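# Close all open drawers with a two-armed mobile robot

## Task

Push every drawer that is open until it is fully closed, without shifting any cabinet from its original place, without toppling anything, and without the robot falling or being left leaning.

## Robot and tools

ROBOT. A Dexmate Vega in a physics simulator: a three-wheeled base (two steering, driven front wheels and a passive rear caster), a Z-folding torso of three links (thigh, shank, chest), a head camera and two 7-joint arms, each with a two-finger gripper and a wrist camera. Seen from above at the start it measures 0.70 m long and 0.63 m wide, and its front edge sits 0.35 m ahead of the base origin. Nothing catches the robot if it tips, and it cannot stand up again after a fall.

FRAMES. The base frame has its origin on the floor under the turning point, 0.185 m behind the front axle, with x forward, y left and z up, in metres. chest, left_hand and right_hand are all printed in this frame. A hand point lies between the fingers, 0.033 m back from the closed tips. The fingers run along the hand's z axis and close along its y axis, and the camera is on the back of the hand (-x). The odometry frame is the base frame as it stood when the scene began. base_odometry counts wheel turns only, so wheel slip shows up as travel. Its heading is in rad, left positive. turned_by_wheels and turned_by_imu give the rotation in rad since the previous result, left positive, and the IMU value also catches skids and pushes. base_tilt gives forward and right lean in degrees, with a fixed offset of about 2 degrees plus noise.

TOOL move. Every argument except cameras belongs to one action. An action holds base, joints or both, and may add speeds and min_time_s. Alternatively it holds target and nothing else. Its motions begin together. A call with no action only reports the state.
- base: exactly one key, each a relative offset from where the base last measured itself. translate_m (m, -2 to 2, forward positive), strafe_m (m, -2 to 2, left positive; the heading may drift) or rotate_rad (rad, -3.2 to 3.2, counter-clockwise positive). Changing the direction of travel costs up to 1.1 s while the front wheels steer. The base ignores furniture: it will stall or spin its wheels against it and can stay pressed there.
- joints: one object whose keys are joint names and whose values are absolute targets in rad. Ranges: torso_hip_rad 0 to 1.57, torso_knee_rad 0 to 3.141, torso_waist_rad -1.57 to 1.57 (the chest leans forward by knee minus hip minus waist). Left arm: shoulder_pitch ±3.041 (positive lowers the arm), shoulder_yaw -0.423 to 1.523, upper_arm_roll ±3.041, elbow -3.041 to 0.214, forearm_roll ±3.041, wrist_pitch ±1.366 (positive tips the hand down), wrist_yaw -1.348 to 1.087. The right arm mirrors this: shoulder_pitch negative lowers it, shoulder_yaw -1.523 to 0.423, wrist_pitch negative tips down, wrist_yaw -1.087 to 1.348. Grippers 0 (shut) to 0.785. Head: head_pan_rad ±2.792, head_tilt_rad ±1.483, head_camera_tilt_rad -1.483 to 1.378 (positive looks down). Torso presets (hip, knee, waist): stand 0.469, 1.617, 1.048 (the start posture); stand_high 0.78, 1.57, 0.44; lean_20 0.52, 1.05, 0.18; lean_45 0.52, 1.05, -0.26; low_lean_45 0, 0, -0.79. Folded arm, listed in joint order from shoulder_pitch to wrist_yaw: left 1, 0.5, -0.6, -2.5, 0, -0.9, 0 and right -1, -0.5, 0.6, -2.5, 0, 0.9, 0. Fold the arms before going to low_lean_45.
- target: absolute pose of one hand. side is "left" or "right"; x, y, z are in metres in the base frame (-3 to 3); pitch_deg runs -30 to 95 (90 points the fingers down, 0 is level); heading_deg is 0 for fingers forward, counter-clockwise positive; roll_deg defaults to 0. Heading and roll accept -360 to 360. line_only true insists on a straight-line move, otherwise the call is refused. The planner checks the robot against itself only, never against the scene, and may swing the arm through a wide arc. If the result says "short (part of ...)", send the same target again.
- speeds: caps on base speed for this action only. translate_m and strafe_m 0.04 to 0.3 m/s, rotate_rad 0.1 to 0.6 rad/s.
- min_time_s: 0.1 to 8 s, a floor on the duration of arm and head motions.
- cameras: a list drawn from head_camera, left_wrist_camera, right_wrist_camera, all. Omitting it means all; [] means none.

RESULTS. The move line shows "done" or the worst status. base_status and joint_status can read off_target, contact_stop, time_out, not_followed or unfinished, and a hand status reads reached (within 10 mm and 2 degrees), short or refused with a reason. A contact_stop or time_out halts the whole group (torso, left arm or right arm) and clears its targets. A base time_out means something was holding the base. on_its_own lists anything the robot did without a command. The result also carries joint torques and motor temperatures. Once a call is refused or halted by a stop, the later move, wait and finished_scene calls in that same reply are skipped.

TOOL wait: seconds from 0 to 10, plus cameras. It commands nothing new and returns the state. TOOL zoom_image: camera plus region [x0, y0, x1, y1] in pixels, measured from the top-left corner, at most 504x504, taken from that camera's latest image. TOOL read_manual: returns licence text only. TOOL finished_scene: scene (1 to 3) ends the scene for good, so the drawers must already be closed and must stay that way.

CAUTIONS. Push the drawers gently and avoid slamming them. Do not shove cabinets or knock anything over. Keep the two arms from hitting or pressing on each other, since that can end the scene. After any stop, pull the arm back from whatever it touched. Heavy contact can trigger a torque fault (about 10 s stop), and long strain can overheat a motor (an 80 °C stop). Watch base_tilt and avoid leaning far forward while an arm is stretched out. Time spent thinking also lets the simulation run.

Each tool is called after ">>>" as name(argument=value, ...) on one line, values as JSON.

## Session

>>> move(joints={"head_pan_rad": 0.0})

Scene clock: 0.33 s.
Joint torques (N m): left_arm=[5 0.45 1.46 -5.75 0.26 -2.49 0.08] | right_arm=[-3.02 -0.66 -0.6 -4.22 -0.09 2.01 0.27]
Motor temperatures (°C): left_arm=[27 30 30 30 34 38 35] | right_arm=[29 28 29 31 34 34 35]
move: done
base_odometry: x=+0.000 y=+0.000 heading=+0.000
turned_by_wheels: +0.000
turned_by_imu: +0.000
base_tilt: forward=+0.6 right=+0.0
base_status: not commanded
joint_positions: torso_hip_rad=+0.469 torso_knee_rad=+1.617 torso_waist_rad=+1.048 left_shoulder_pitch_rad=+2.211 left_shoulder_yaw_rad=-0.012 left_upper_arm_roll_rad=-0.018 left_elbow_rad=-1.096 left_forearm_roll_rad=+0.000 left_wrist_pitch_rad=-0.486 left_wrist_yaw_rad=+0.003 left_gripper_rad=+0.005 right_shoulder_pitch_rad=-2.205 right_shoulder_yaw_rad=+0.017 right_upper_arm_roll_rad=+0.000 right_elbow_rad=-1.113 right_forearm_roll_rad=+0.002 right_wrist_pitch_rad=+0.507 right_wrist_yaw_rad=+0.015 right_gripper_rad=+0.005 head_pan_rad=+0.000 head_tilt_rad=+0.000 head_camera_tilt_rad=+0.000
joint_status: all done
chest: x=-0.0111 y=+0.0000 z=+1.4155 quat_wxyz=(+0.999, +0.000, +0.050, +0.000) (m; base frame)
left_hand: x=+0.1837 y=+0.2377 z=+0.5981 quat_wxyz=(+0.408, -0.010, +0.913, +0.007) pitch_deg=+41.8 heading_deg=+1.6 roll_deg=+0.4 back=up (m; base frame)
right_hand: x=+0.2035 y=-0.2175 z=+0.6125 quat_wxyz=(+0.429, +0.006, +0.903, +0.010) pitch_deg=+39.2 heading_deg=+1.0 roll_deg=+1.7 back=up (m; base frame)
pictures: head_camera, left_wrist_camera, right_wrist_camera
Images, in order (width x height): head_camera 896x560, left_wrist_camera 672x420, right_wrist_camera 672x420.

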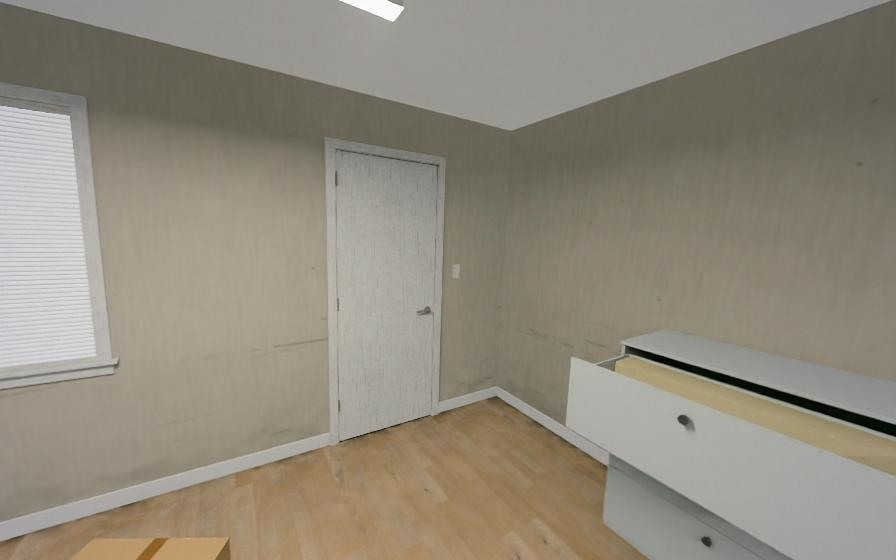

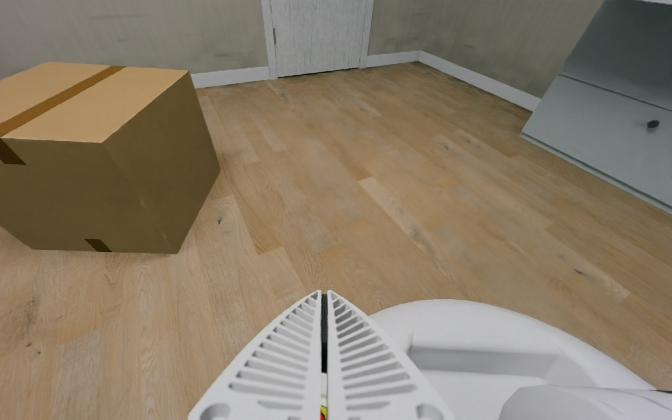

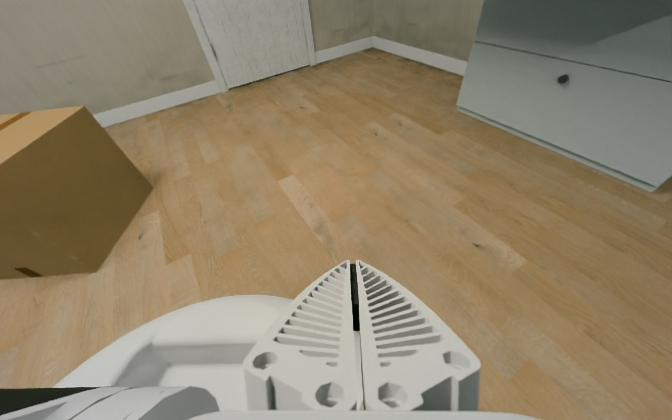

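>>> move(joints={"head_pan_rad": -1.0, "head_camera_tilt_rad": 0.35}, cameras=["head_camera"])

>>> move(joints={"head_pan_rad": -2.3, "head_camera_tilt_rad": 0.35}, cameras=["head_camera"])

>>> move(joints={"head_pan_rad": 2.5, "head_camera_tilt_rad": 0.35}, cameras=["head_camera"])

>>> move(joints={"head_pan_rad": 1.2, "head_camera_tilt_rad": 0.35}, cameras=["head_camera"])

>>> move(joints={"head_pan_rad": -0.5, "head_camera_tilt_rad": 0.4}, cameras=["head_camera"])

Scene clock: 8.67 s.
Joint torques (N m): left_arm=[5.39 3.66 -1.9 -4.76 -0.14 -1.7 0.01] | right_arm=[-2.74 0.83 -0.88 -4.12 -0.05 2 0.2]
Motor temperatures (°C): left_arm=[27 30 30 30 34 38 35] | right_arm=[29 28 29 31 34 34 35]
move: done
base_odometry: x=+0.000 y=+0.000 heading=+0.000
turned_by_wheels: +0.000
turned_by_imu: +0.001
base_tilt: forward=+0.7 right=-0.1
base_status: not commanded
joint_positions: torso_hip_rad=+0.469 torso_knee_rad=+1.617 torso_waist_rad=+1.048 left_shoulder_pitch_rad=+2.211 left_shoulder_yaw_rad=-0.012 left_upper_arm_roll_rad=-0.018 left_elbow_rad=-1.096 left_forearm_roll_rad=+0.000 left_wrist_pitch_rad=-0.486 left_wrist_yaw_rad=+0.003 left_gripper_rad=+0.005 right_shoulder_pitch_rad=-2.205 right_shoulder_yaw_rad=+0.017 right_upper_arm_roll_rad=+0.000 right_elbow_rad=-1.113 right_forearm_roll_rad=+0.002 right_wrist_pitch_rad=+0.507 right_wrist_yaw_rad=+0.015 right_gripper_rad=+0.005 head_pan_rad=-1.000 head_tilt_rad=+0.000 head_camera_tilt_rad=+0.350
joint_status: all done
chest: x=-0.0111 y=+0.0000 z=+1.4155 quat_wxyz=(+0.999, +0.000, +0.050, +0.000) (m; base frame)
left_hand: x=+0.1837 y=+0.2377 z=+0.5981 quat_wxyz=(+0.408, -0.010, +0.913, +0.007) pitch_deg=+41.8 heading_deg=+1.6 roll_deg=+0.4 back=up (m; base frame)
right_hand: x=+0.2035 y=-0.2175 z=+0.6125 quat_wxyz=(+0.429, +0.006, +0.903, +0.010) pitch_deg=+39.2 heading_deg=+1.0 roll_deg=+1.7 back=up (m; base frame)
pictures: head_camera
Images, in order (width x height): head_camera 896x560.

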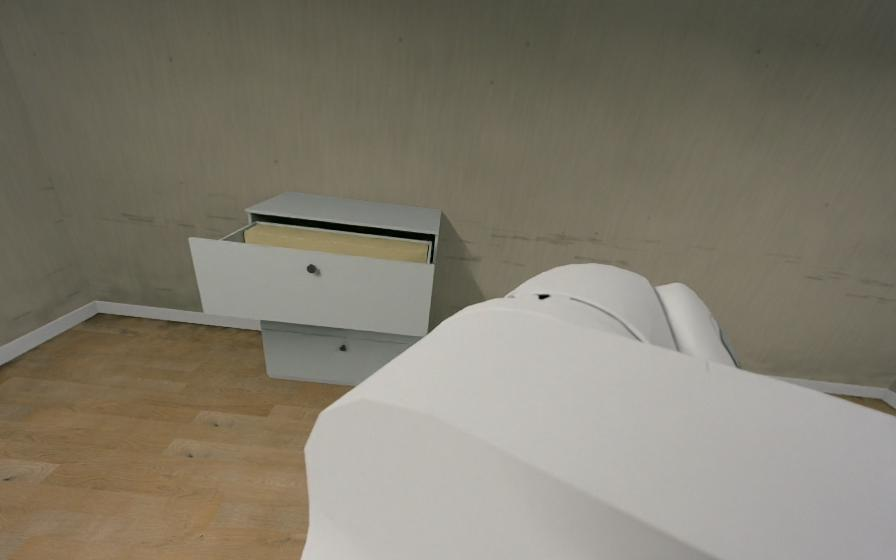

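Scene clock: 10.20 s.
Joint torques (N m): left_arm=[6.19 -2.11 0.56 -5.93 0.03 -2.16 0.25] | right_arm=[-2.86 1.48 -0.77 -4.57 -0.01 1.98 0.14]
Motor temperatures (°C): left_arm=[27 30 30 30 34 38 35] | right_arm=[29 28 29 31 34 34 35]
move: done
base_odometry: x=+0.000 y=+0.000 heading=+0.000
turned_by_wheels: +0.000
turned_by_imu: +0.000
base_tilt: forward=+0.6 right=-0.1
base_status: not commanded
joint_positions: torso_hip_rad=+0.469 torso_knee_rad=+1.617 torso_waist_rad=+1.048 left_shoulder_pitch_rad=+2.211 left_shoulder_yaw_rad=-0.012 left_upper_arm_roll_rad=-0.018 left_elbow_rad=-1.096 left_forearm_roll_rad=+0.000 left_wrist_pitch_rad=-0.486 left_wrist_yaw_rad=+0.003 left_gripper_rad=+0.005 right_shoulder_pitch_rad=-2.205 right_shoulder_yaw_rad=+0.017 right_upper_arm_roll_rad=+0.000 right_elbow_rad=-1.113 right_forearm_roll_rad=+0.002 right_wrist_pitch_rad=+0.507 right_wrist_yaw_rad=+0.015 right_gripper_rad=+0.005 head_pan_rad=-2.300 head_tilt_rad=+0.000 head_camera_tilt_rad=+0.350
joint_status: all done
chest: x=-0.0111 y=+0.0000 z=+1.4155 quat_wxyz=(+0.999, +0.000, +0.050, +0.000) (m; base frame)
left_hand: x=+0.1837 y=+0.2377 z=+0.5981 quat_wxyz=(+0.408, -0.010, +0.913, +0.007) pitch_deg=+41.8 heading_deg=+1.6 roll_deg=+0.4 back=up (m; base frame)
right_hand: x=+0.2035 y=-0.2175 z=+0.6125 quat_wxyz=(+0.429, +0.006, +0.903, +0.010) pitch_deg=+39.2 heading_deg=+1.0 roll_deg=+1.7 back=up (m; base frame)
pictures: head_camera
Images, in order (width x height): head_camera 896x560.

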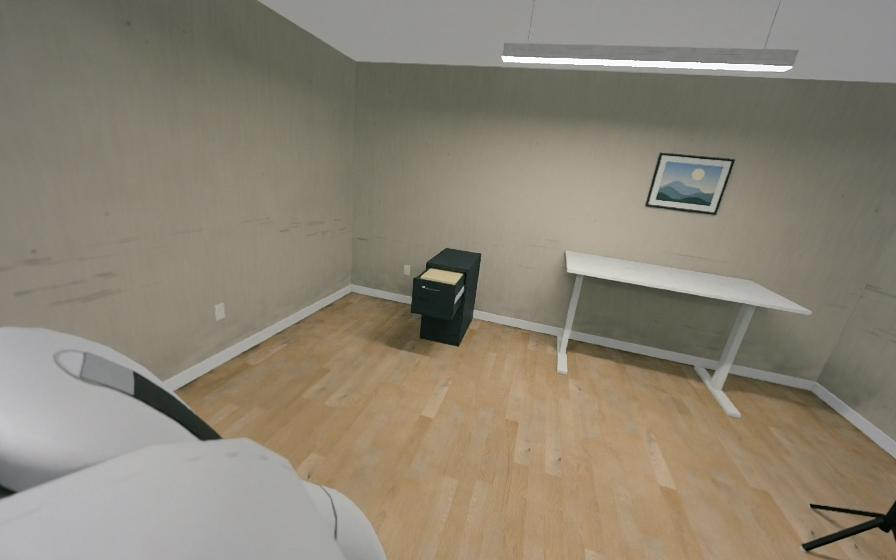

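Scene clock: 14.07 s.
Joint torques (N m): left_arm=[6.15 2.02 1.19 -4.58 0.29 -2.53 -0.08] | right_arm=[-2.72 0.48 -0.64 -4.46 -0.04 2.27 0.15]
Motor temperatures (°C): left_arm=[27 30 30 30 34 38 35] | right_arm=[29 28 29 31 34 34 35]
move: done
base_odometry: x=+0.000 y=+0.000 heading=+0.000
turned_by_wheels: +0.000
turned_by_imu: +0.001
base_tilt: forward=+0.6 right=-0.1
base_status: not commanded
joint_positions: torso_hip_rad=+0.469 torso_knee_rad=+1.617 torso_waist_rad=+1.048 left_shoulder_pitch_rad=+2.211 left_shoulder_yaw_rad=-0.012 left_upper_arm_roll_rad=-0.018 left_elbow_rad=-1.096 left_forearm_roll_rad=+0.000 left_wrist_pitch_rad=-0.486 left_wrist_yaw_rad=+0.003 left_gripper_rad=+0.005 right_shoulder_pitch_rad=-2.205 right_shoulder_yaw_rad=+0.017 right_upper_arm_roll_rad=+0.000 right_elbow_rad=-1.113 right_forearm_roll_rad=+0.002 right_wrist_pitch_rad=+0.507 right_wrist_yaw_rad=+0.015 right_gripper_rad=+0.005 head_pan_rad=+2.500 head_tilt_rad=+0.000 head_camera_tilt_rad=+0.350
joint_status: all done
chest: x=-0.0111 y=+0.0000 z=+1.4155 quat_wxyz=(+0.999, +0.000, +0.050, +0.000) (m; base frame)
left_hand: x=+0.1837 y=+0.2377 z=+0.5981 quat_wxyz=(+0.408, -0.010, +0.913, +0.007) pitch_deg=+41.8 heading_deg=+1.6 roll_deg=+0.4 back=up (m; base frame)
right_hand: x=+0.2035 y=-0.2175 z=+0.6125 quat_wxyz=(+0.429, +0.006, +0.903, +0.010) pitch_deg=+39.2 heading_deg=+1.0 roll_deg=+1.7 back=up (m; base frame)
pictures: head_camera
Images, in order (width x height): head_camera 896x560.

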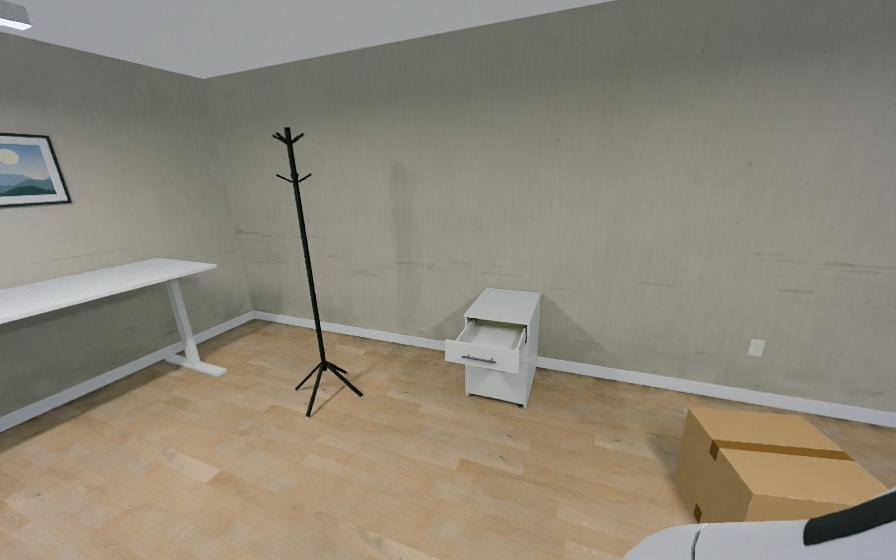

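Scene clock: 15.60 s.
Joint torques (N m): left_arm=[5.23 -0.08 -1.65 -4.33 0.26 -3.07 0.14] | right_arm=[-1.71 0.84 -0.72 -5.42 -0.01 2.33 0.27]
Motor temperatures (°C): left_arm=[27 30 30 30 34 38 35] | right_arm=[29 28 29 31 34 35 35]
move: done
base_odometry: x=+0.000 y=+0.000 heading=+0.000
turned_by_wheels: +0.000
turned_by_imu: +0.000
base_tilt: forward=+0.6 right=-0.1
base_status: not commanded
joint_positions: torso_hip_rad=+0.469 torso_knee_rad=+1.617 torso_waist_rad=+1.048 left_shoulder_pitch_rad=+2.211 left_shoulder_yaw_rad=-0.012 left_upper_arm_roll_rad=-0.018 left_elbow_rad=-1.096 left_forearm_roll_rad=+0.000 left_wrist_pitch_rad=-0.486 left_wrist_yaw_rad=+0.003 left_gripper_rad=+0.005 right_shoulder_pitch_rad=-2.205 right_shoulder_yaw_rad=+0.017 right_upper_arm_roll_rad=+0.000 right_elbow_rad=-1.113 right_forearm_roll_rad=+0.002 right_wrist_pitch_rad=+0.507 right_wrist_yaw_rad=+0.015 right_gripper_rad=+0.005 head_pan_rad=+1.200 head_tilt_rad=+0.000 head_camera_tilt_rad=+0.350
joint_status: all done
chest: x=-0.0111 y=+0.0000 z=+1.4155 quat_wxyz=(+0.999, +0.000, +0.050, +0.000) (m; base frame)
left_hand: x=+0.1837 y=+0.2377 z=+0.5981 quat_wxyz=(+0.408, -0.010, +0.913, +0.007) pitch_deg=+41.8 heading_deg=+1.6 roll_deg=+0.4 back=up (m; base frame)
right_hand: x=+0.2035 y=-0.2175 z=+0.6125 quat_wxyz=(+0.429, +0.006, +0.903, +0.010) pitch_deg=+39.2 heading_deg=+1.0 roll_deg=+1.7 back=up (m; base frame)
pictures: head_camera
Images, in order (width x height): head_camera 896x560.

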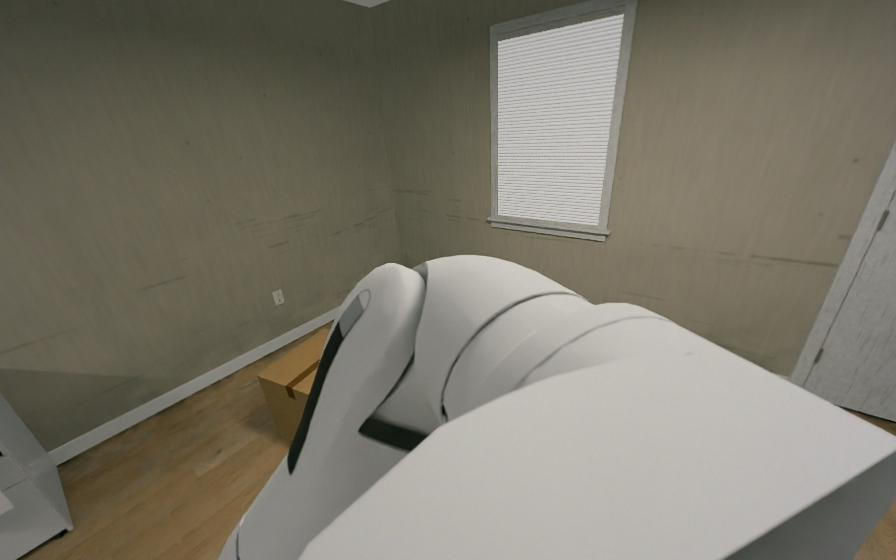

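Scene clock: 17.40 s.
Joint torques (N m): left_arm=[7.66 -0.3 1.44 -5.02 0.18 -2.34 0.16] | right_arm=[-2.2 0.9 -0.98 -5.39 -0.03 1.87 0.15]
Motor temperatures (°C): left_arm=[27 30 30 30 34 38 35] | right_arm=[29 28 29 31 34 35 35]
move: done
base_odometry: x=+0.000 y=+0.000 heading=+0.000
turned_by_wheels: +0.000
turned_by_imu: +0.000
base_tilt: forward=+0.6 right=+0.0
base_status: not commanded
joint_positions: torso_hip_rad=+0.469 torso_knee_rad=+1.617 torso_waist_rad=+1.048 left_shoulder_pitch_rad=+2.211 left_shoulder_yaw_rad=-0.012 left_upper_arm_roll_rad=-0.018 left_elbow_rad=-1.096 left_forearm_roll_rad=+0.000 left_wrist_pitch_rad=-0.486 left_wrist_yaw_rad=+0.003 left_gripper_rad=+0.005 right_shoulder_pitch_rad=-2.205 right_shoulder_yaw_rad=+0.017 right_upper_arm_roll_rad=+0.000 right_elbow_rad=-1.113 right_forearm_roll_rad=+0.002 right_wrist_pitch_rad=+0.507 right_wrist_yaw_rad=+0.015 right_gripper_rad=+0.005 head_pan_rad=-0.500 head_tilt_rad=+0.000 head_camera_tilt_rad=+0.400
joint_status: all done
chest: x=-0.0111 y=+0.0000 z=+1.4155 quat_wxyz=(+0.999, +0.000, +0.050, +0.000) (m; base frame)
left_hand: x=+0.1837 y=+0.2377 z=+0.5981 quat_wxyz=(+0.408, -0.010, +0.913, +0.007) pitch_deg=+41.8 heading_deg=+1.6 roll_deg=+0.4 back=up (m; base frame)
right_hand: x=+0.2035 y=-0.2175 z=+0.6125 quat_wxyz=(+0.429, +0.006, +0.903, +0.010) pitch_deg=+39.2 heading_deg=+1.0 roll_deg=+1.7 back=up (m; base frame)
pictures: head_camera
Images, in order (width x height): head_camera 896x560.

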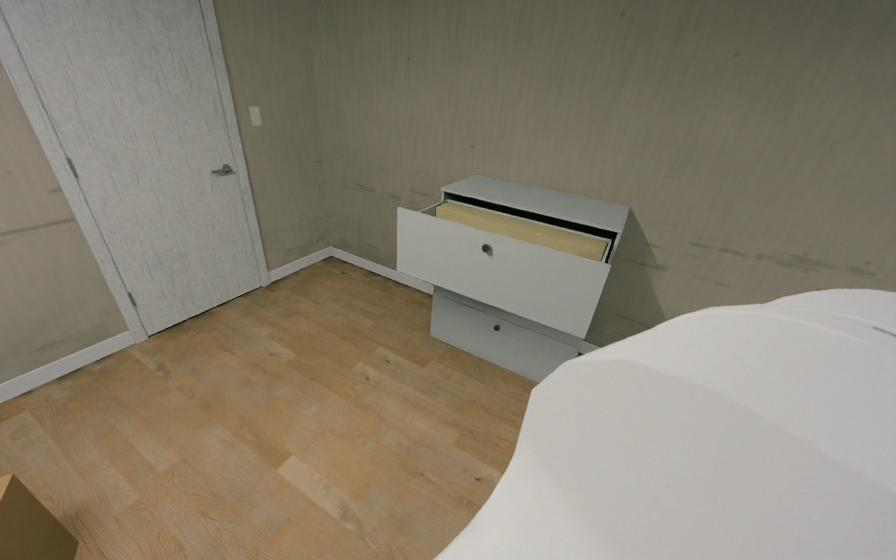

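>>> move(base={"rotate_rad": -1.1}, joints={"head_pan_rad": 0.3, "head_camera_tilt_rad": 0.35}, cameras=["head_camera"])

Scene clock: 59.00 s.
Joint torques (N m): left_arm=[5.89 -0.53 0.86 -4.43 0.39 -1.97 -0.06] | right_arm=[-2.8 0.69 -0.84 -4.37 -0.02 2.27 0.18]
Motor temperatures (°C): left_arm=[27 30 30 30 34 38 35] | right_arm=[29 28 29 31 34 35 35]
move: done
base_odometry: x=+0.001 y=+0.000 heading=-1.102
turned_by_wheels: -1.102
turned_by_imu: -1.079
base_tilt: forward=+0.6 right=-0.1
base_status: done
joint_positions: torso_hip_rad=+0.469 torso_knee_rad=+1.617 torso_waist_rad=+1.048 left_shoulder_pitch_rad=+2.211 left_shoulder_yaw_rad=-0.012 left_upper_arm_roll_rad=-0.018 left_elbow_rad=-1.096 left_forearm_roll_rad=+0.000 left_wrist_pitch_rad=-0.486 left_wrist_yaw_rad=+0.003 left_gripper_rad=+0.005 right_shoulder_pitch_rad=-2.205 right_shoulder_yaw_rad=+0.017 right_upper_arm_roll_rad=+0.000 right_elbow_rad=-1.113 right_forearm_roll_rad=+0.002 right_wrist_pitch_rad=+0.507 right_wrist_yaw_rad=+0.015 right_gripper_rad=+0.005 head_pan_rad=+0.300 head_tilt_rad=+0.000 head_camera_tilt_rad=+0.350
joint_status: all done
chest: x=-0.0111 y=+0.0000 z=+1.4155 quat_wxyz=(+0.999, +0.000, +0.050, +0.000) (m; base frame)
left_hand: x=+0.1837 y=+0.2377 z=+0.5981 quat_wxyz=(+0.408, -0.010, +0.913, +0.007) pitch_deg=+41.8 heading_deg=+1.6 roll_deg=+0.4 back=up (m; base frame)
right_hand: x=+0.2035 y=-0.2175 z=+0.6125 quat_wxyz=(+0.429, +0.006, +0.903, +0.010) pitch_deg=+39.2 heading_deg=+1.0 roll_deg=+1.7 back=up (m; base frame)
pictures: head_camera
Images, in order (width x height): head_camera 896x560.

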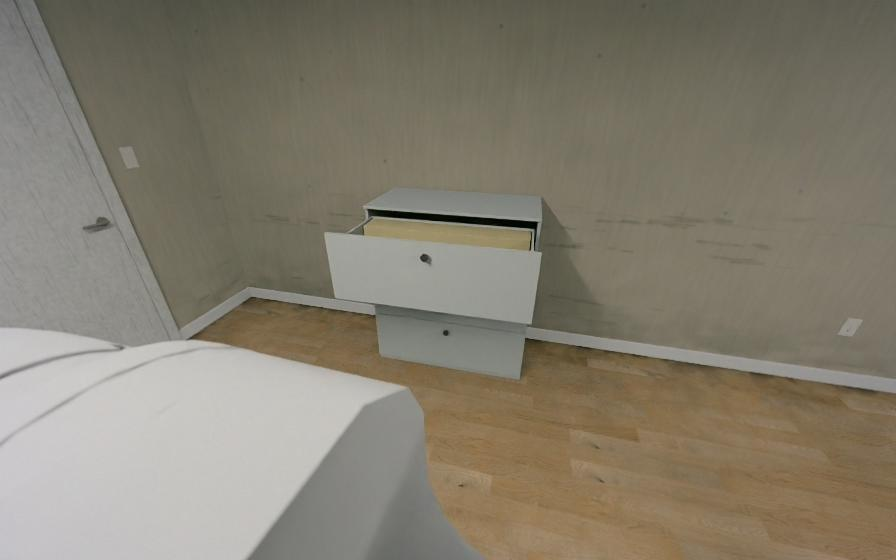

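>>> move(base={"strafe_m": 0.38}, joints={"head_pan_rad": 0.0, "head_camera_tilt_rad": 0.5}, cameras=["head_camera"])

>>> move(target={"side":"left","x":0.65,"y":0.22,"z":0.80,"pitch_deg":0,"heading_deg":0})

Scene clock: 75.33 s.
Joint torques (N m): left_arm=[4.79 -0.78 2.06 -5.84 0.3 -2.04 -0.01] | right_arm=[-2.99 1.17 -0.79 -4.22 -0.13 2.34 0.26]
Motor temperatures (°C): left_arm=[27 30 30 30 34 38 35] | right_arm=[29 28 29 31 34 35 35]
move: done
base_odometry: x=+0.338 y=+0.174 heading=-1.096
turned_by_wheels: +0.005
turned_by_imu: +0.004
base_tilt: forward=+0.6 right=-0.1
base_status: done
joint_positions: torso_hip_rad=+0.469 torso_knee_rad=+1.617 torso_waist_rad=+1.048 left_shoulder_pitch_rad=+2.211 left_shoulder_yaw_rad=-0.012 left_upper_arm_roll_rad=-0.018 left_elbow_rad=-1.096 left_forearm_roll_rad=+0.000 left_wrist_pitch_rad=-0.486 left_wrist_yaw_rad=+0.003 left_gripper_rad=+0.005 right_shoulder_pitch_rad=-2.205 right_shoulder_yaw_rad=+0.017 right_upper_arm_roll_rad=+0.000 right_elbow_rad=-1.113 right_forearm_roll_rad=+0.002 right_wrist_pitch_rad=+0.507 right_wrist_yaw_rad=+0.015 right_gripper_rad=+0.005 head_pan_rad=+0.000 head_tilt_rad=+0.000 head_camera_tilt_rad=+0.500
joint_status: all done
chest: x=-0.0111 y=+0.0000 z=+1.4155 quat_wxyz=(+0.999, +0.000, +0.050, +0.000) (m; base frame)
left_hand: x=+0.1837 y=+0.2377 z=+0.5981 quat_wxyz=(+0.408, -0.010, +0.913, +0.007) pitch_deg=+41.8 heading_deg=+1.6 roll_deg=+0.4 back=up (m; base frame)
right_hand: x=+0.2035 y=-0.2175 z=+0.6125 quat_wxyz=(+0.429, +0.006, +0.903, +0.010) pitch_deg=+39.2 heading_deg=+1.0 roll_deg=+1.7 back=up (m; base frame)
pictures: head_camera
Images, in order (width x height): head_camera 896x560.

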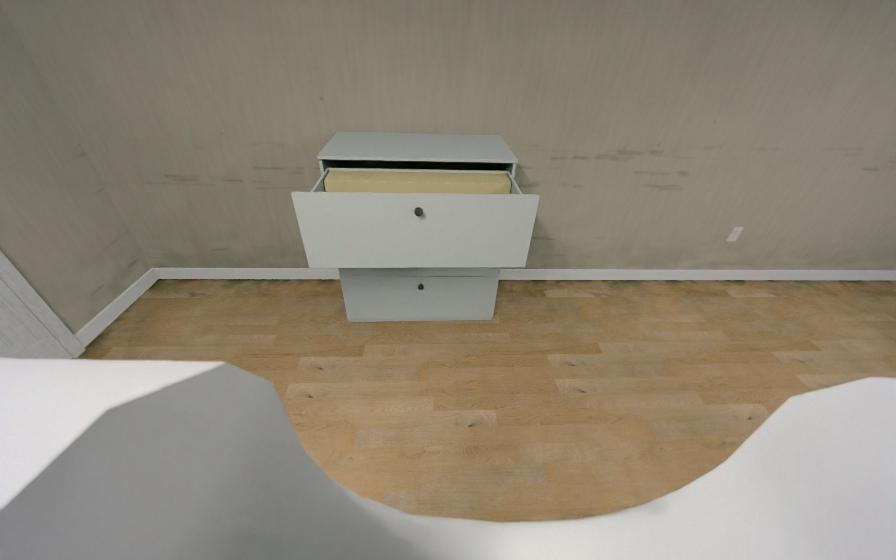

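Scene clock: 75.63 s.
Joint torques (N m): left_arm=[5.72 -0.63 -0.92 -7.43 0.34 -1.83 0.06] | right_arm=[-2.64 0.71 -0.98 -5.36 0 1.54 0.22]
Motor temperatures (°C): left_arm=[27 30 30 30 34 38 35] | right_arm=[29 28 29 31 34 35 35]
move: refused
base_odometry: x=+0.338 y=+0.174 heading=-1.096
turned_by_wheels: +0.000
turned_by_imu: +0.000
base_tilt: forward=+0.6 right=-0.1
base_status: not commanded
joint_positions: torso_hip_rad=+0.469 torso_knee_rad=+1.617 torso_waist_rad=+1.048 left_shoulder_pitch_rad=+2.211 left_shoulder_yaw_rad=-0.012 left_upper_arm_roll_rad=-0.018 left_elbow_rad=-1.096 left_forearm_roll_rad=+0.000 left_wrist_pitch_rad=-0.486 left_wrist_yaw_rad=+0.003 left_gripper_rad=+0.005 right_shoulder_pitch_rad=-2.205 right_shoulder_yaw_rad=+0.017 right_upper_arm_roll_rad=+0.000 right_elbow_rad=-1.113 right_forearm_roll_rad=+0.002 right_wrist_pitch_rad=+0.507 right_wrist_yaw_rad=+0.015 right_gripper_rad=+0.005 head_pan_rad=+0.000 head_tilt_rad=+0.000 head_camera_tilt_rad=+0.500
joint_status: not commanded
chest: x=-0.0111 y=+0.0000 z=+1.4155 quat_wxyz=(+0.999, +0.000, +0.050, +0.000) (m; base frame)
left_hand: x=+0.1837 y=+0.2377 z=+0.5981 quat_wxyz=(+0.408, -0.010, +0.913, +0.007) pitch_deg=+41.8 heading_deg=+1.6 roll_deg=+0.4 back=up (m; base frame)
left_hand_status: refused: no posture of the arm gets there (out of reach): the closest leaves the hand 6.0 cm and 1 deg from the pose. Nothing moved.
right_hand: x=+0.2035 y=-0.2175 z=+0.6125 quat_wxyz=(+0.429, +0.006, +0.903, +0.010) pitch_deg=+39.2 heading_deg=+1.0 roll_deg=+1.7 back=up (m; base frame)
pictures: head_camera, left_wrist_camera, right_wrist_camera
Images, in order (width x height): head_camera 896x560, left_wrist_camera 672x420, right_wrist_camera 672x420.

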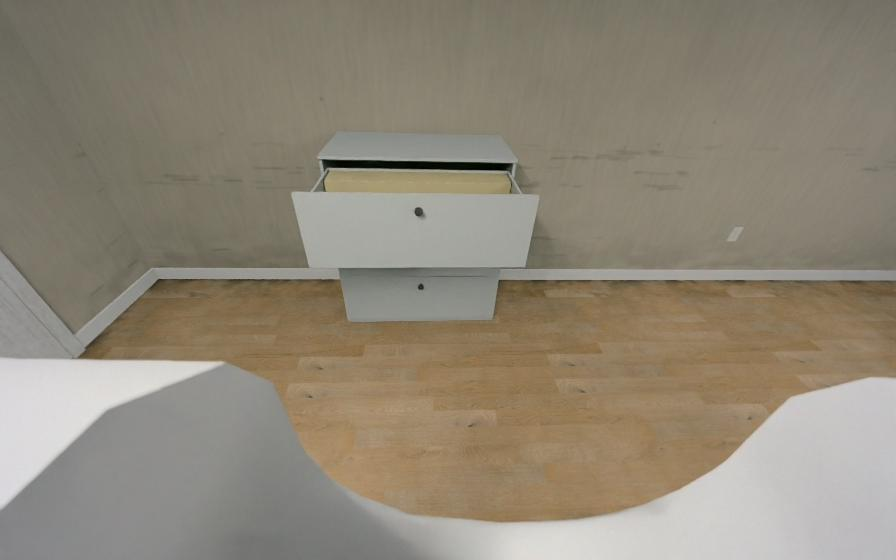

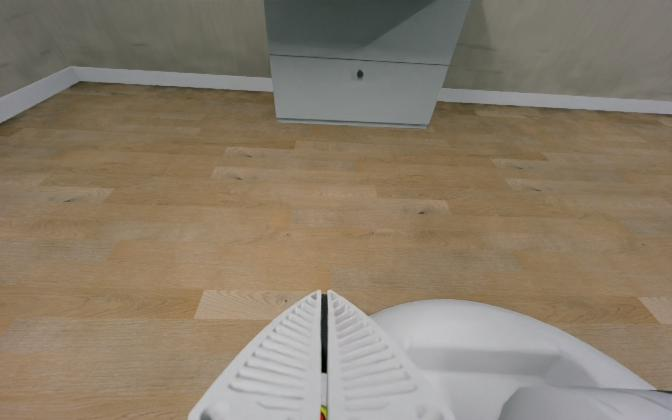

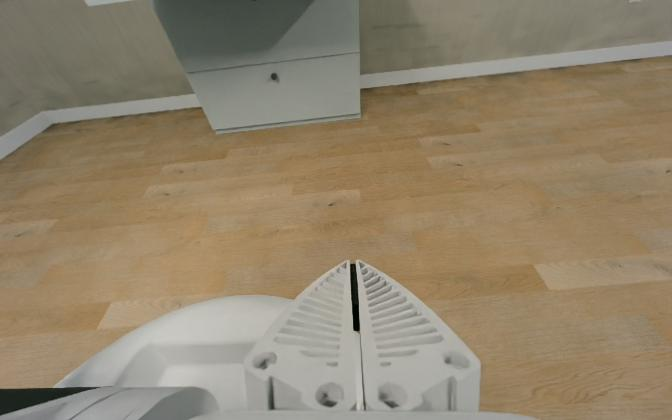

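>>> move(target={"side":"left","x":0.55,"y":0.2,"z":0.86,"pitch_deg":0,"heading_deg":0}, cameras=["head_camera"])

>>> move(base={"translate_m": 0.62})

Scene clock: 89.30 s.
Joint torques (N m): left_arm=[-10.61 -0.4 1.22 -8.85 -0.53 -3.9 0.33] | right_arm=[-3.19 0.63 -0.55 -4.59 -0.06 2.18 0.1]
Motor temperatures (°C): left_arm=[27 30 30 30 34 38 35] | right_arm=[29 28 29 31 34 35 35]
move: done
base_odometry: x=+0.338 y=+0.174 heading=-1.096
turned_by_wheels: +0.000
turned_by_imu: +0.001
base_tilt: forward=+0.7 right=-0.1
base_status: not commanded
joint_positions: torso_hip_rad=+0.469 torso_knee_rad=+1.617 torso_waist_rad=+1.048 left_shoulder_pitch_rad=+1.604 left_shoulder_yaw_rad=+0.182 left_upper_arm_roll_rad=+0.420 left_elbow_rad=-0.875 left_forearm_roll_rad=-0.178 left_wrist_pitch_rad=-0.878 left_wrist_yaw_rad=+0.305 left_gripper_rad=+0.005 right_shoulder_pitch_rad=-2.205 right_shoulder_yaw_rad=+0.017 right_upper_arm_roll_rad=+0.000 right_elbow_rad=-1.113 right_forearm_roll_rad=+0.002 right_wrist_pitch_rad=+0.507 right_wrist_yaw_rad=+0.015 right_gripper_rad=+0.005 head_pan_rad=+0.000 head_tilt_rad=+0.000 head_camera_tilt_rad=+0.500
joint_status: not commanded
chest: x=-0.0111 y=+0.0000 z=+1.4155 quat_wxyz=(+0.999, +0.000, +0.050, +0.000) (m; base frame)
left_hand: x=+0.5475 y=+0.1999 z=+0.8565 quat_wxyz=(+0.705, +0.000, +0.710, +0.000) pitch_deg=+0.4 heading_deg=+0.0 roll_deg=+0.0 back=up (m; base frame)
left_hand_status: reached (checked arc [a long move], planned for 2.3 s): 4 mm and 0.4 deg off.
right_hand: x=+0.2035 y=-0.2175 z=+0.6125 quat_wxyz=(+0.429, +0.006, +0.903, +0.010) pitch_deg=+39.2 heading_deg=+1.0 roll_deg=+1.7 back=up (m; base frame)
pictures: head_camera
Images, in order (width x height): head_camera 896x560.

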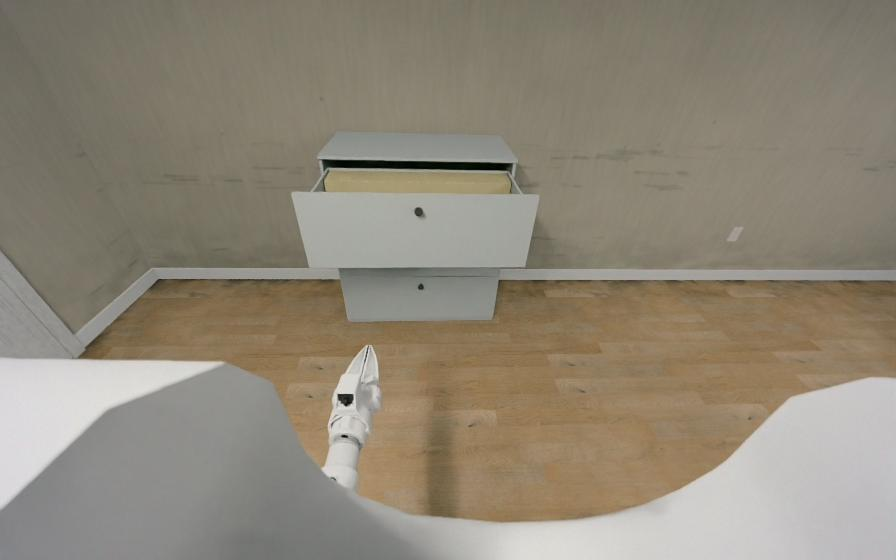

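Scene clock: 93.77 s.
Joint torques (N m): left_arm=[-8.33 3.32 -3.36 -10.32 0.09 -1.96 0.24] | right_arm=[-2.95 1.75 -0.66 -4.43 -0.04 2.45 0.18]
Motor temperatures (°C): left_arm=[27 30 30 30 34 38 35] | right_arm=[29 28 29 31 34 35 35]
move: done
base_odometry: x=+0.623 y=-0.377 heading=-1.097
turned_by_wheels: +0.000
turned_by_imu: +0.000
base_tilt: forward=+0.6 right=+0.0
base_status: done
joint_positions: torso_hip_rad=+0.469 torso_knee_rad=+1.617 torso_waist_rad=+1.048 left_shoulder_pitch_rad=+1.598 left_shoulder_yaw_rad=+0.184 left_upper_arm_roll_rad=+0.425 left_elbow_rad=-0.873 left_forearm_roll_rad=-0.180 left_wrist_pitch_rad=-0.882 left_wrist_yaw_rad=+0.308 left_gripper_rad=+0.005 right_shoulder_pitch_rad=-2.205 right_shoulder_yaw_rad=+0.017 right_upper_arm_roll_rad=+0.000 right_elbow_rad=-1.113 right_forearm_roll_rad=+0.002 right_wrist_pitch_rad=+0.507 right_wrist_yaw_rad=+0.015 right_gripper_rad=+0.005 head_pan_rad=+0.000 head_tilt_rad=+0.000 head_camera_tilt_rad=+0.500
joint_status: not commanded
chest: x=-0.0111 y=+0.0000 z=+1.4155 quat_wxyz=(+0.999, +0.000, +0.050, +0.000) (m; base frame)
left_hand: x=+0.5499 y=+0.2000 z=+0.8596 quat_wxyz=(+0.707, +0.000, +0.707, +0.000) pitch_deg=+0.0 heading_deg=+0.0 roll_deg=+0.0 back=up (m; base frame)
right_hand: x=+0.2035 y=-0.2175 z=+0.6124 quat_wxyz=(+0.429, +0.006, +0.903, +0.010) pitch_deg=+39.2 heading_deg=+1.0 roll_deg=+1.7 back=up (m; base frame)
pictures: head_camera, left_wrist_camera, right_wrist_camera
Images, in order (width x height): head_camera 896x560, left_wrist_camera 672x420, right_wrist_camera 672x420.

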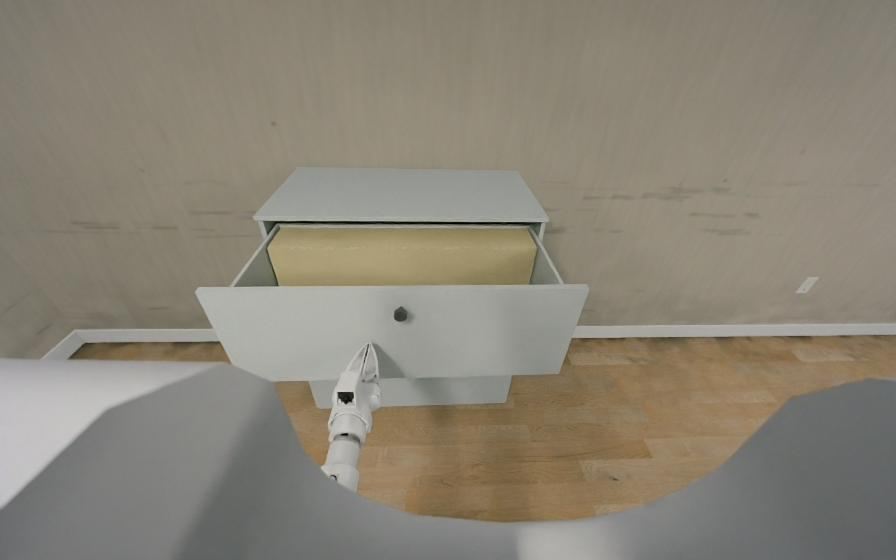

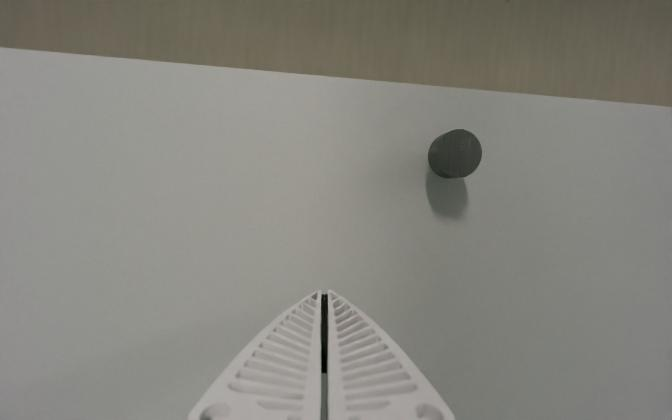

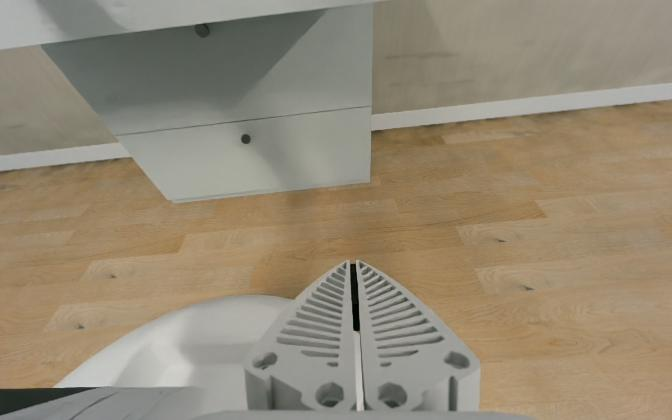

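>>> move(target={"side":"left","x":0.55,"y":0.13,"z":0.86,"pitch_deg":0,"heading_deg":0}, cameras=[])

>>> move(base={"translate_m": 0.3}, speeds={"translate_m": 0.07}, cameras=["head_camera","left_wrist_camera"])

Scene clock: 102.33 s.
Joint torques (N m): left_arm=[-12.34 1.32 2.67 -7.35 0.3 -2.45 0.69] | right_arm=[-2.47 1.55 -0.76 -4.59 -0.1 2.39 0.13]
Motor temperatures (°C): left_arm=[27 30 30 30 34 38 35] | right_arm=[29 28 29 31 34 35 35]
move: done
base_odometry: x=+0.623 y=-0.377 heading=-1.097
turned_by_wheels: +0.000
turned_by_imu: +0.001
base_tilt: forward=+0.6 right=+0.0
base_status: not commanded
joint_positions: torso_hip_rad=+0.469 torso_knee_rad=+1.617 torso_waist_rad=+1.048 left_shoulder_pitch_rad=+1.445 left_shoulder_yaw_rad=+0.224 left_upper_arm_roll_rad=+0.864 left_elbow_rad=-0.806 left_forearm_roll_rad=-0.268 left_wrist_pitch_rad=-0.902 left_wrist_yaw_rad=+0.662 left_gripper_rad=+0.005 right_shoulder_pitch_rad=-2.205 right_shoulder_yaw_rad=+0.017 right_upper_arm_roll_rad=+0.000 right_elbow_rad=-1.113 right_forearm_roll_rad=+0.002 right_wrist_pitch_rad=+0.507 right_wrist_yaw_rad=+0.015 right_gripper_rad=+0.005 head_pan_rad=+0.000 head_tilt_rad=+0.000 head_camera_tilt_rad=+0.500
joint_status: not commanded
chest: x=-0.0111 y=+0.0000 z=+1.4155 quat_wxyz=(+0.999, +0.000, +0.050, +0.000) (m; base frame)
left_hand: x=+0.5500 y=+0.1306 z=+0.8599 quat_wxyz=(+0.707, +0.000, +0.707, +0.000) pitch_deg=+0.0 heading_deg=+0.0 roll_deg=+0.0 back=up (m; base frame)
left_hand_status: reached (checked arc [the straight line was blocked], planned for 1.7 s): 1 mm and 0.0 deg off.
right_hand: x=+0.2035 y=-0.2175 z=+0.6124 quat_wxyz=(+0.429, +0.006, +0.903, +0.010) pitch_deg=+39.2 heading_deg=+1.0 roll_deg=+1.7 back=up (m; base frame)
pictures: none
No camera images: "cameras" was empty.

Scene clock: 107.27 s.
Joint torques (N m): left_arm=[-9.76 -0.14 -1.54 -8.17 0.56 -2.47 -0.07] | right_arm=[-3.4 0.91 -0.84 -4.94 -0.04 2.22 0.19]
Motor temperatures (°C): left_arm=[27 30 30 30 34 38 35] | right_arm=[29 28 29 31 34 35 35]
move: done
base_odometry: x=+0.761 y=-0.644 heading=-1.097
turned_by_wheels: +0.000
turned_by_imu: +0.001
base_tilt: forward=+0.7 right=-0.1
base_status: done
joint_positions: torso_hip_rad=+0.469 torso_knee_rad=+1.617 torso_waist_rad=+1.048 left_shoulder_pitch_rad=+1.443 left_shoulder_yaw_rad=+0.225 left_upper_arm_roll_rad=+0.870 left_elbow_rad=-0.805 left_forearm_roll_rad=-0.270 left_wrist_pitch_rad=-0.903 left_wrist_yaw_rad=+0.667 left_gripper_rad=+0.005 right_shoulder_pitch_rad=-2.205 right_shoulder_yaw_rad=+0.017 right_upper_arm_roll_rad=+0.000 right_elbow_rad=-1.113 right_forearm_roll_rad=+0.002 right_wrist_pitch_rad=+0.507 right_wrist_yaw_rad=+0.015 right_gripper_rad=+0.005 head_pan_rad=+0.000 head_tilt_rad=+0.000 head_camera_tilt_rad=+0.500
joint_status: not commanded
chest: x=-0.0111 y=+0.0000 z=+1.4155 quat_wxyz=(+0.999, +0.000, +0.050, +0.000) (m; base frame)
left_hand: x=+0.5498 y=+0.1301 z=+0.8598 quat_wxyz=(+0.707, +0.000, +0.707, +0.000) pitch_deg=+0.0 heading_deg=+0.0 roll_deg=+0.0 back=up (m; base frame)
right_hand: x=+0.2035 y=-0.2175 z=+0.6124 quat_wxyz=(+0.429, +0.006, +0.903, +0.010) pitch_deg=+39.2 heading_deg=+1.0 roll_deg=+1.7 back=up (m; base frame)
pictures: head_camera, left_wrist_camera
Images, in order (width x height): head_camera 896x560, left_wrist_camera 672x420.

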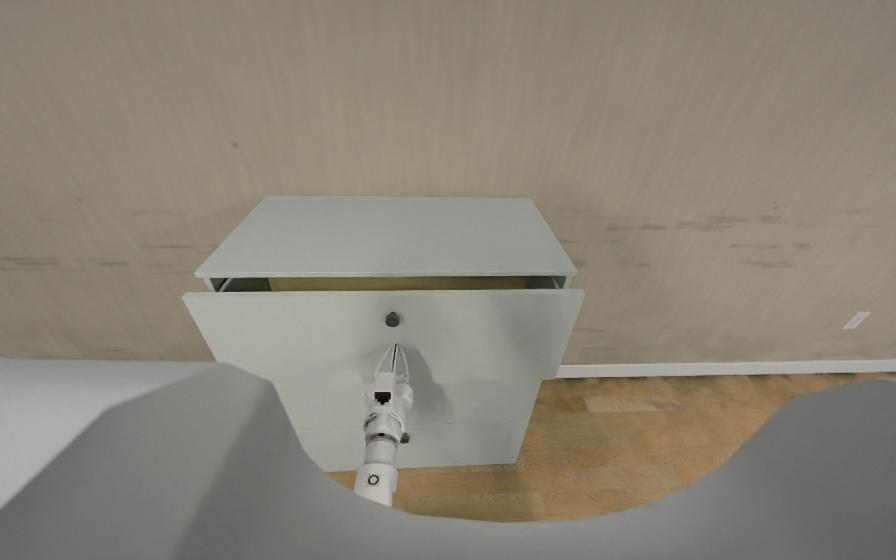

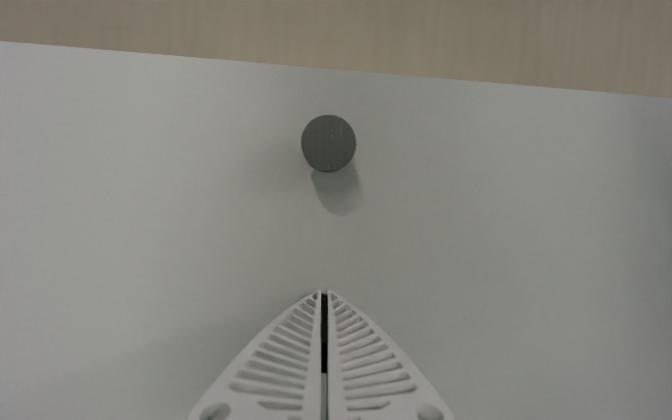

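>>> move(base={"translate_m": 0.05}, speeds={"translate_m": 0.05}, cameras=["head_camera"])

Scene clock: 112.27 s.
Joint torques (N m): left_arm=[-10.78 -0.12 -4.01 -8.83 0.8 -3.07 -0.35] | right_arm=[-2.92 0.6 -0.8 -3.79 -0.01 2.25 0.11]
Motor temperatures (°C): left_arm=[27 30 30 30 34 38 35] | right_arm=[29 28 29 31 34 35 35]
move: done
base_odometry: x=+0.784 y=-0.688 heading=-1.097
turned_by_wheels: +0.000
turned_by_imu: +0.000
base_tilt: forward=+0.6 right=-0.1
base_status: done
joint_positions: torso_hip_rad=+0.469 torso_knee_rad=+1.617 torso_waist_rad=+1.048 left_shoulder_pitch_rad=+1.443 left_shoulder_yaw_rad=+0.225 left_upper_arm_roll_rad=+0.871 left_elbow_rad=-0.805 left_forearm_roll_rad=-0.270 left_wrist_pitch_rad=-0.903 left_wrist_yaw_rad=+0.667 left_gripper_rad=+0.005 right_shoulder_pitch_rad=-2.205 right_shoulder_yaw_rad=+0.017 right_upper_arm_roll_rad=+0.000 right_elbow_rad=-1.113 right_forearm_roll_rad=+0.002 right_wrist_pitch_rad=+0.507 right_wrist_yaw_rad=+0.015 right_gripper_rad=+0.005 head_pan_rad=+0.000 head_tilt_rad=+0.000 head_camera_tilt_rad=+0.500
joint_status: not commanded
chest: x=-0.0111 y=+0.0000 z=+1.4155 quat_wxyz=(+0.999, +0.000, +0.050, +0.000) (m; base frame)
left_hand: x=+0.5498 y=+0.1300 z=+0.8598 quat_wxyz=(+0.707, +0.000, +0.707, +0.000) pitch_deg=+0.0 heading_deg=+0.0 roll_deg=+0.0 back=up (m; base frame)
right_hand: x=+0.2035 y=-0.2175 z=+0.6124 quat_wxyz=(+0.429, +0.006, +0.903, +0.010) pitch_deg=+39.2 heading_deg=+1.0 roll_deg=+1.7 back=up (m; base frame)
pictures: head_camera
Images, in order (width x height): head_camera 896x560.

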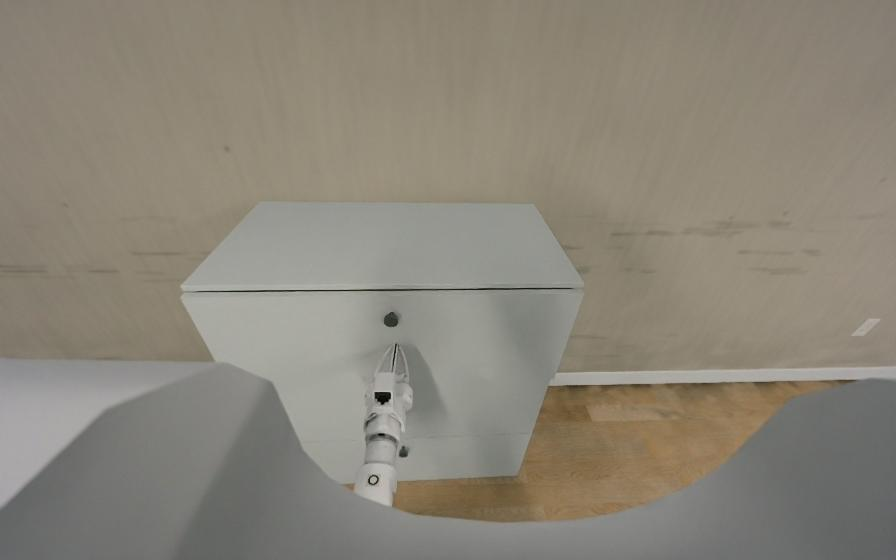

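>>> move(base={"translate_m": 0.013}, speeds={"translate_m": 0.04}, cameras=["head_camera"])

>>> zoom_image(camera="head_camera", region=[160, 180, 600, 460])

Scene clock: 116.97 s.
Joint torques (N m): left_arm=[-10.2 -1.33 -3.34 -10 0.24 -3.55 -0.39] | right_arm=[-2.96 0.82 -1.12 -4.27 -0.08 1.91 0.2]
Motor temperatures (°C): left_arm=[27 30 30 30 34 38 35] | right_arm=[29 28 29 31 34 35 35]
move: done
base_odometry: x=+0.790 y=-0.699 heading=-1.098
turned_by_wheels: +0.000
turned_by_imu: +0.000
base_tilt: forward=+0.7 right=-0.1
base_status: done
joint_positions: torso_hip_rad=+0.469 torso_knee_rad=+1.617 torso_waist_rad=+1.048 left_shoulder_pitch_rad=+1.443 left_shoulder_yaw_rad=+0.225 left_upper_arm_roll_rad=+0.871 left_elbow_rad=-0.805 left_forearm_roll_rad=-0.270 left_wrist_pitch_rad=-0.903 left_wrist_yaw_rad=+0.667 left_gripper_rad=+0.005 right_shoulder_pitch_rad=-2.205 right_shoulder_yaw_rad=+0.017 right_upper_arm_roll_rad=+0.000 right_elbow_rad=-1.113 right_forearm_roll_rad=+0.002 right_wrist_pitch_rad=+0.507 right_wrist_yaw_rad=+0.015 right_gripper_rad=+0.005 head_pan_rad=+0.000 head_tilt_rad=+0.000 head_camera_tilt_rad=+0.500
joint_status: not commanded
chest: x=-0.0111 y=+0.0000 z=+1.4155 quat_wxyz=(+0.999, +0.000, +0.050, +0.000) (m; base frame)
left_hand: x=+0.5498 y=+0.1300 z=+0.8598 quat_wxyz=(+0.707, +0.000, +0.707, +0.000) pitch_deg=+0.0 heading_deg=+0.0 roll_deg=+0.0 back=up (m; base frame)
right_hand: x=+0.2035 y=-0.2175 z=+0.6124 quat_wxyz=(+0.429, +0.006, +0.903, +0.010) pitch_deg=+39.2 heading_deg=+1.0 roll_deg=+1.7 back=up (m; base frame)
pictures: head_camera
Images, in order (width x height): head_camera 896x560.

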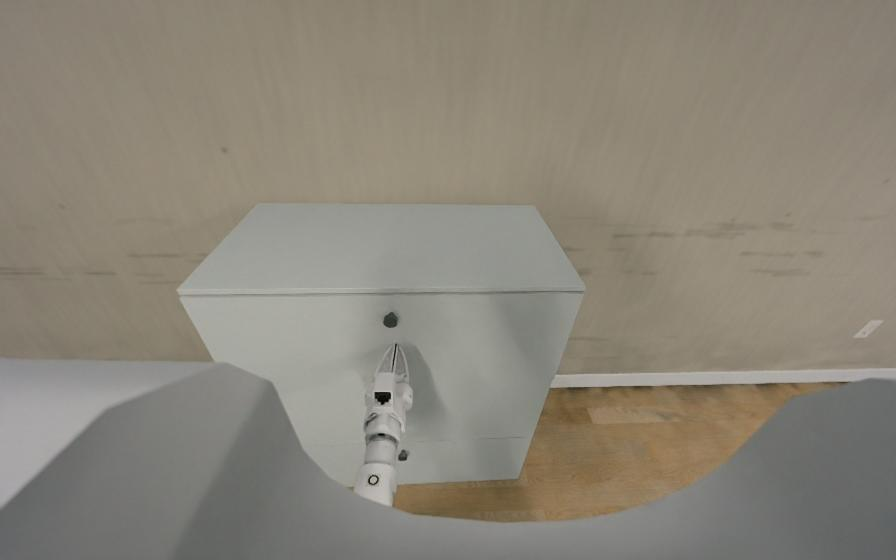

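Scaled by 1.145 from the camera's 896x560 image, which has a finer 960x600 frame.

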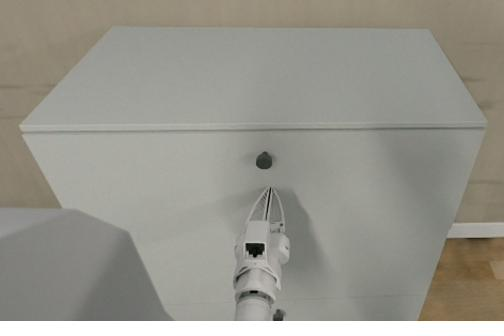

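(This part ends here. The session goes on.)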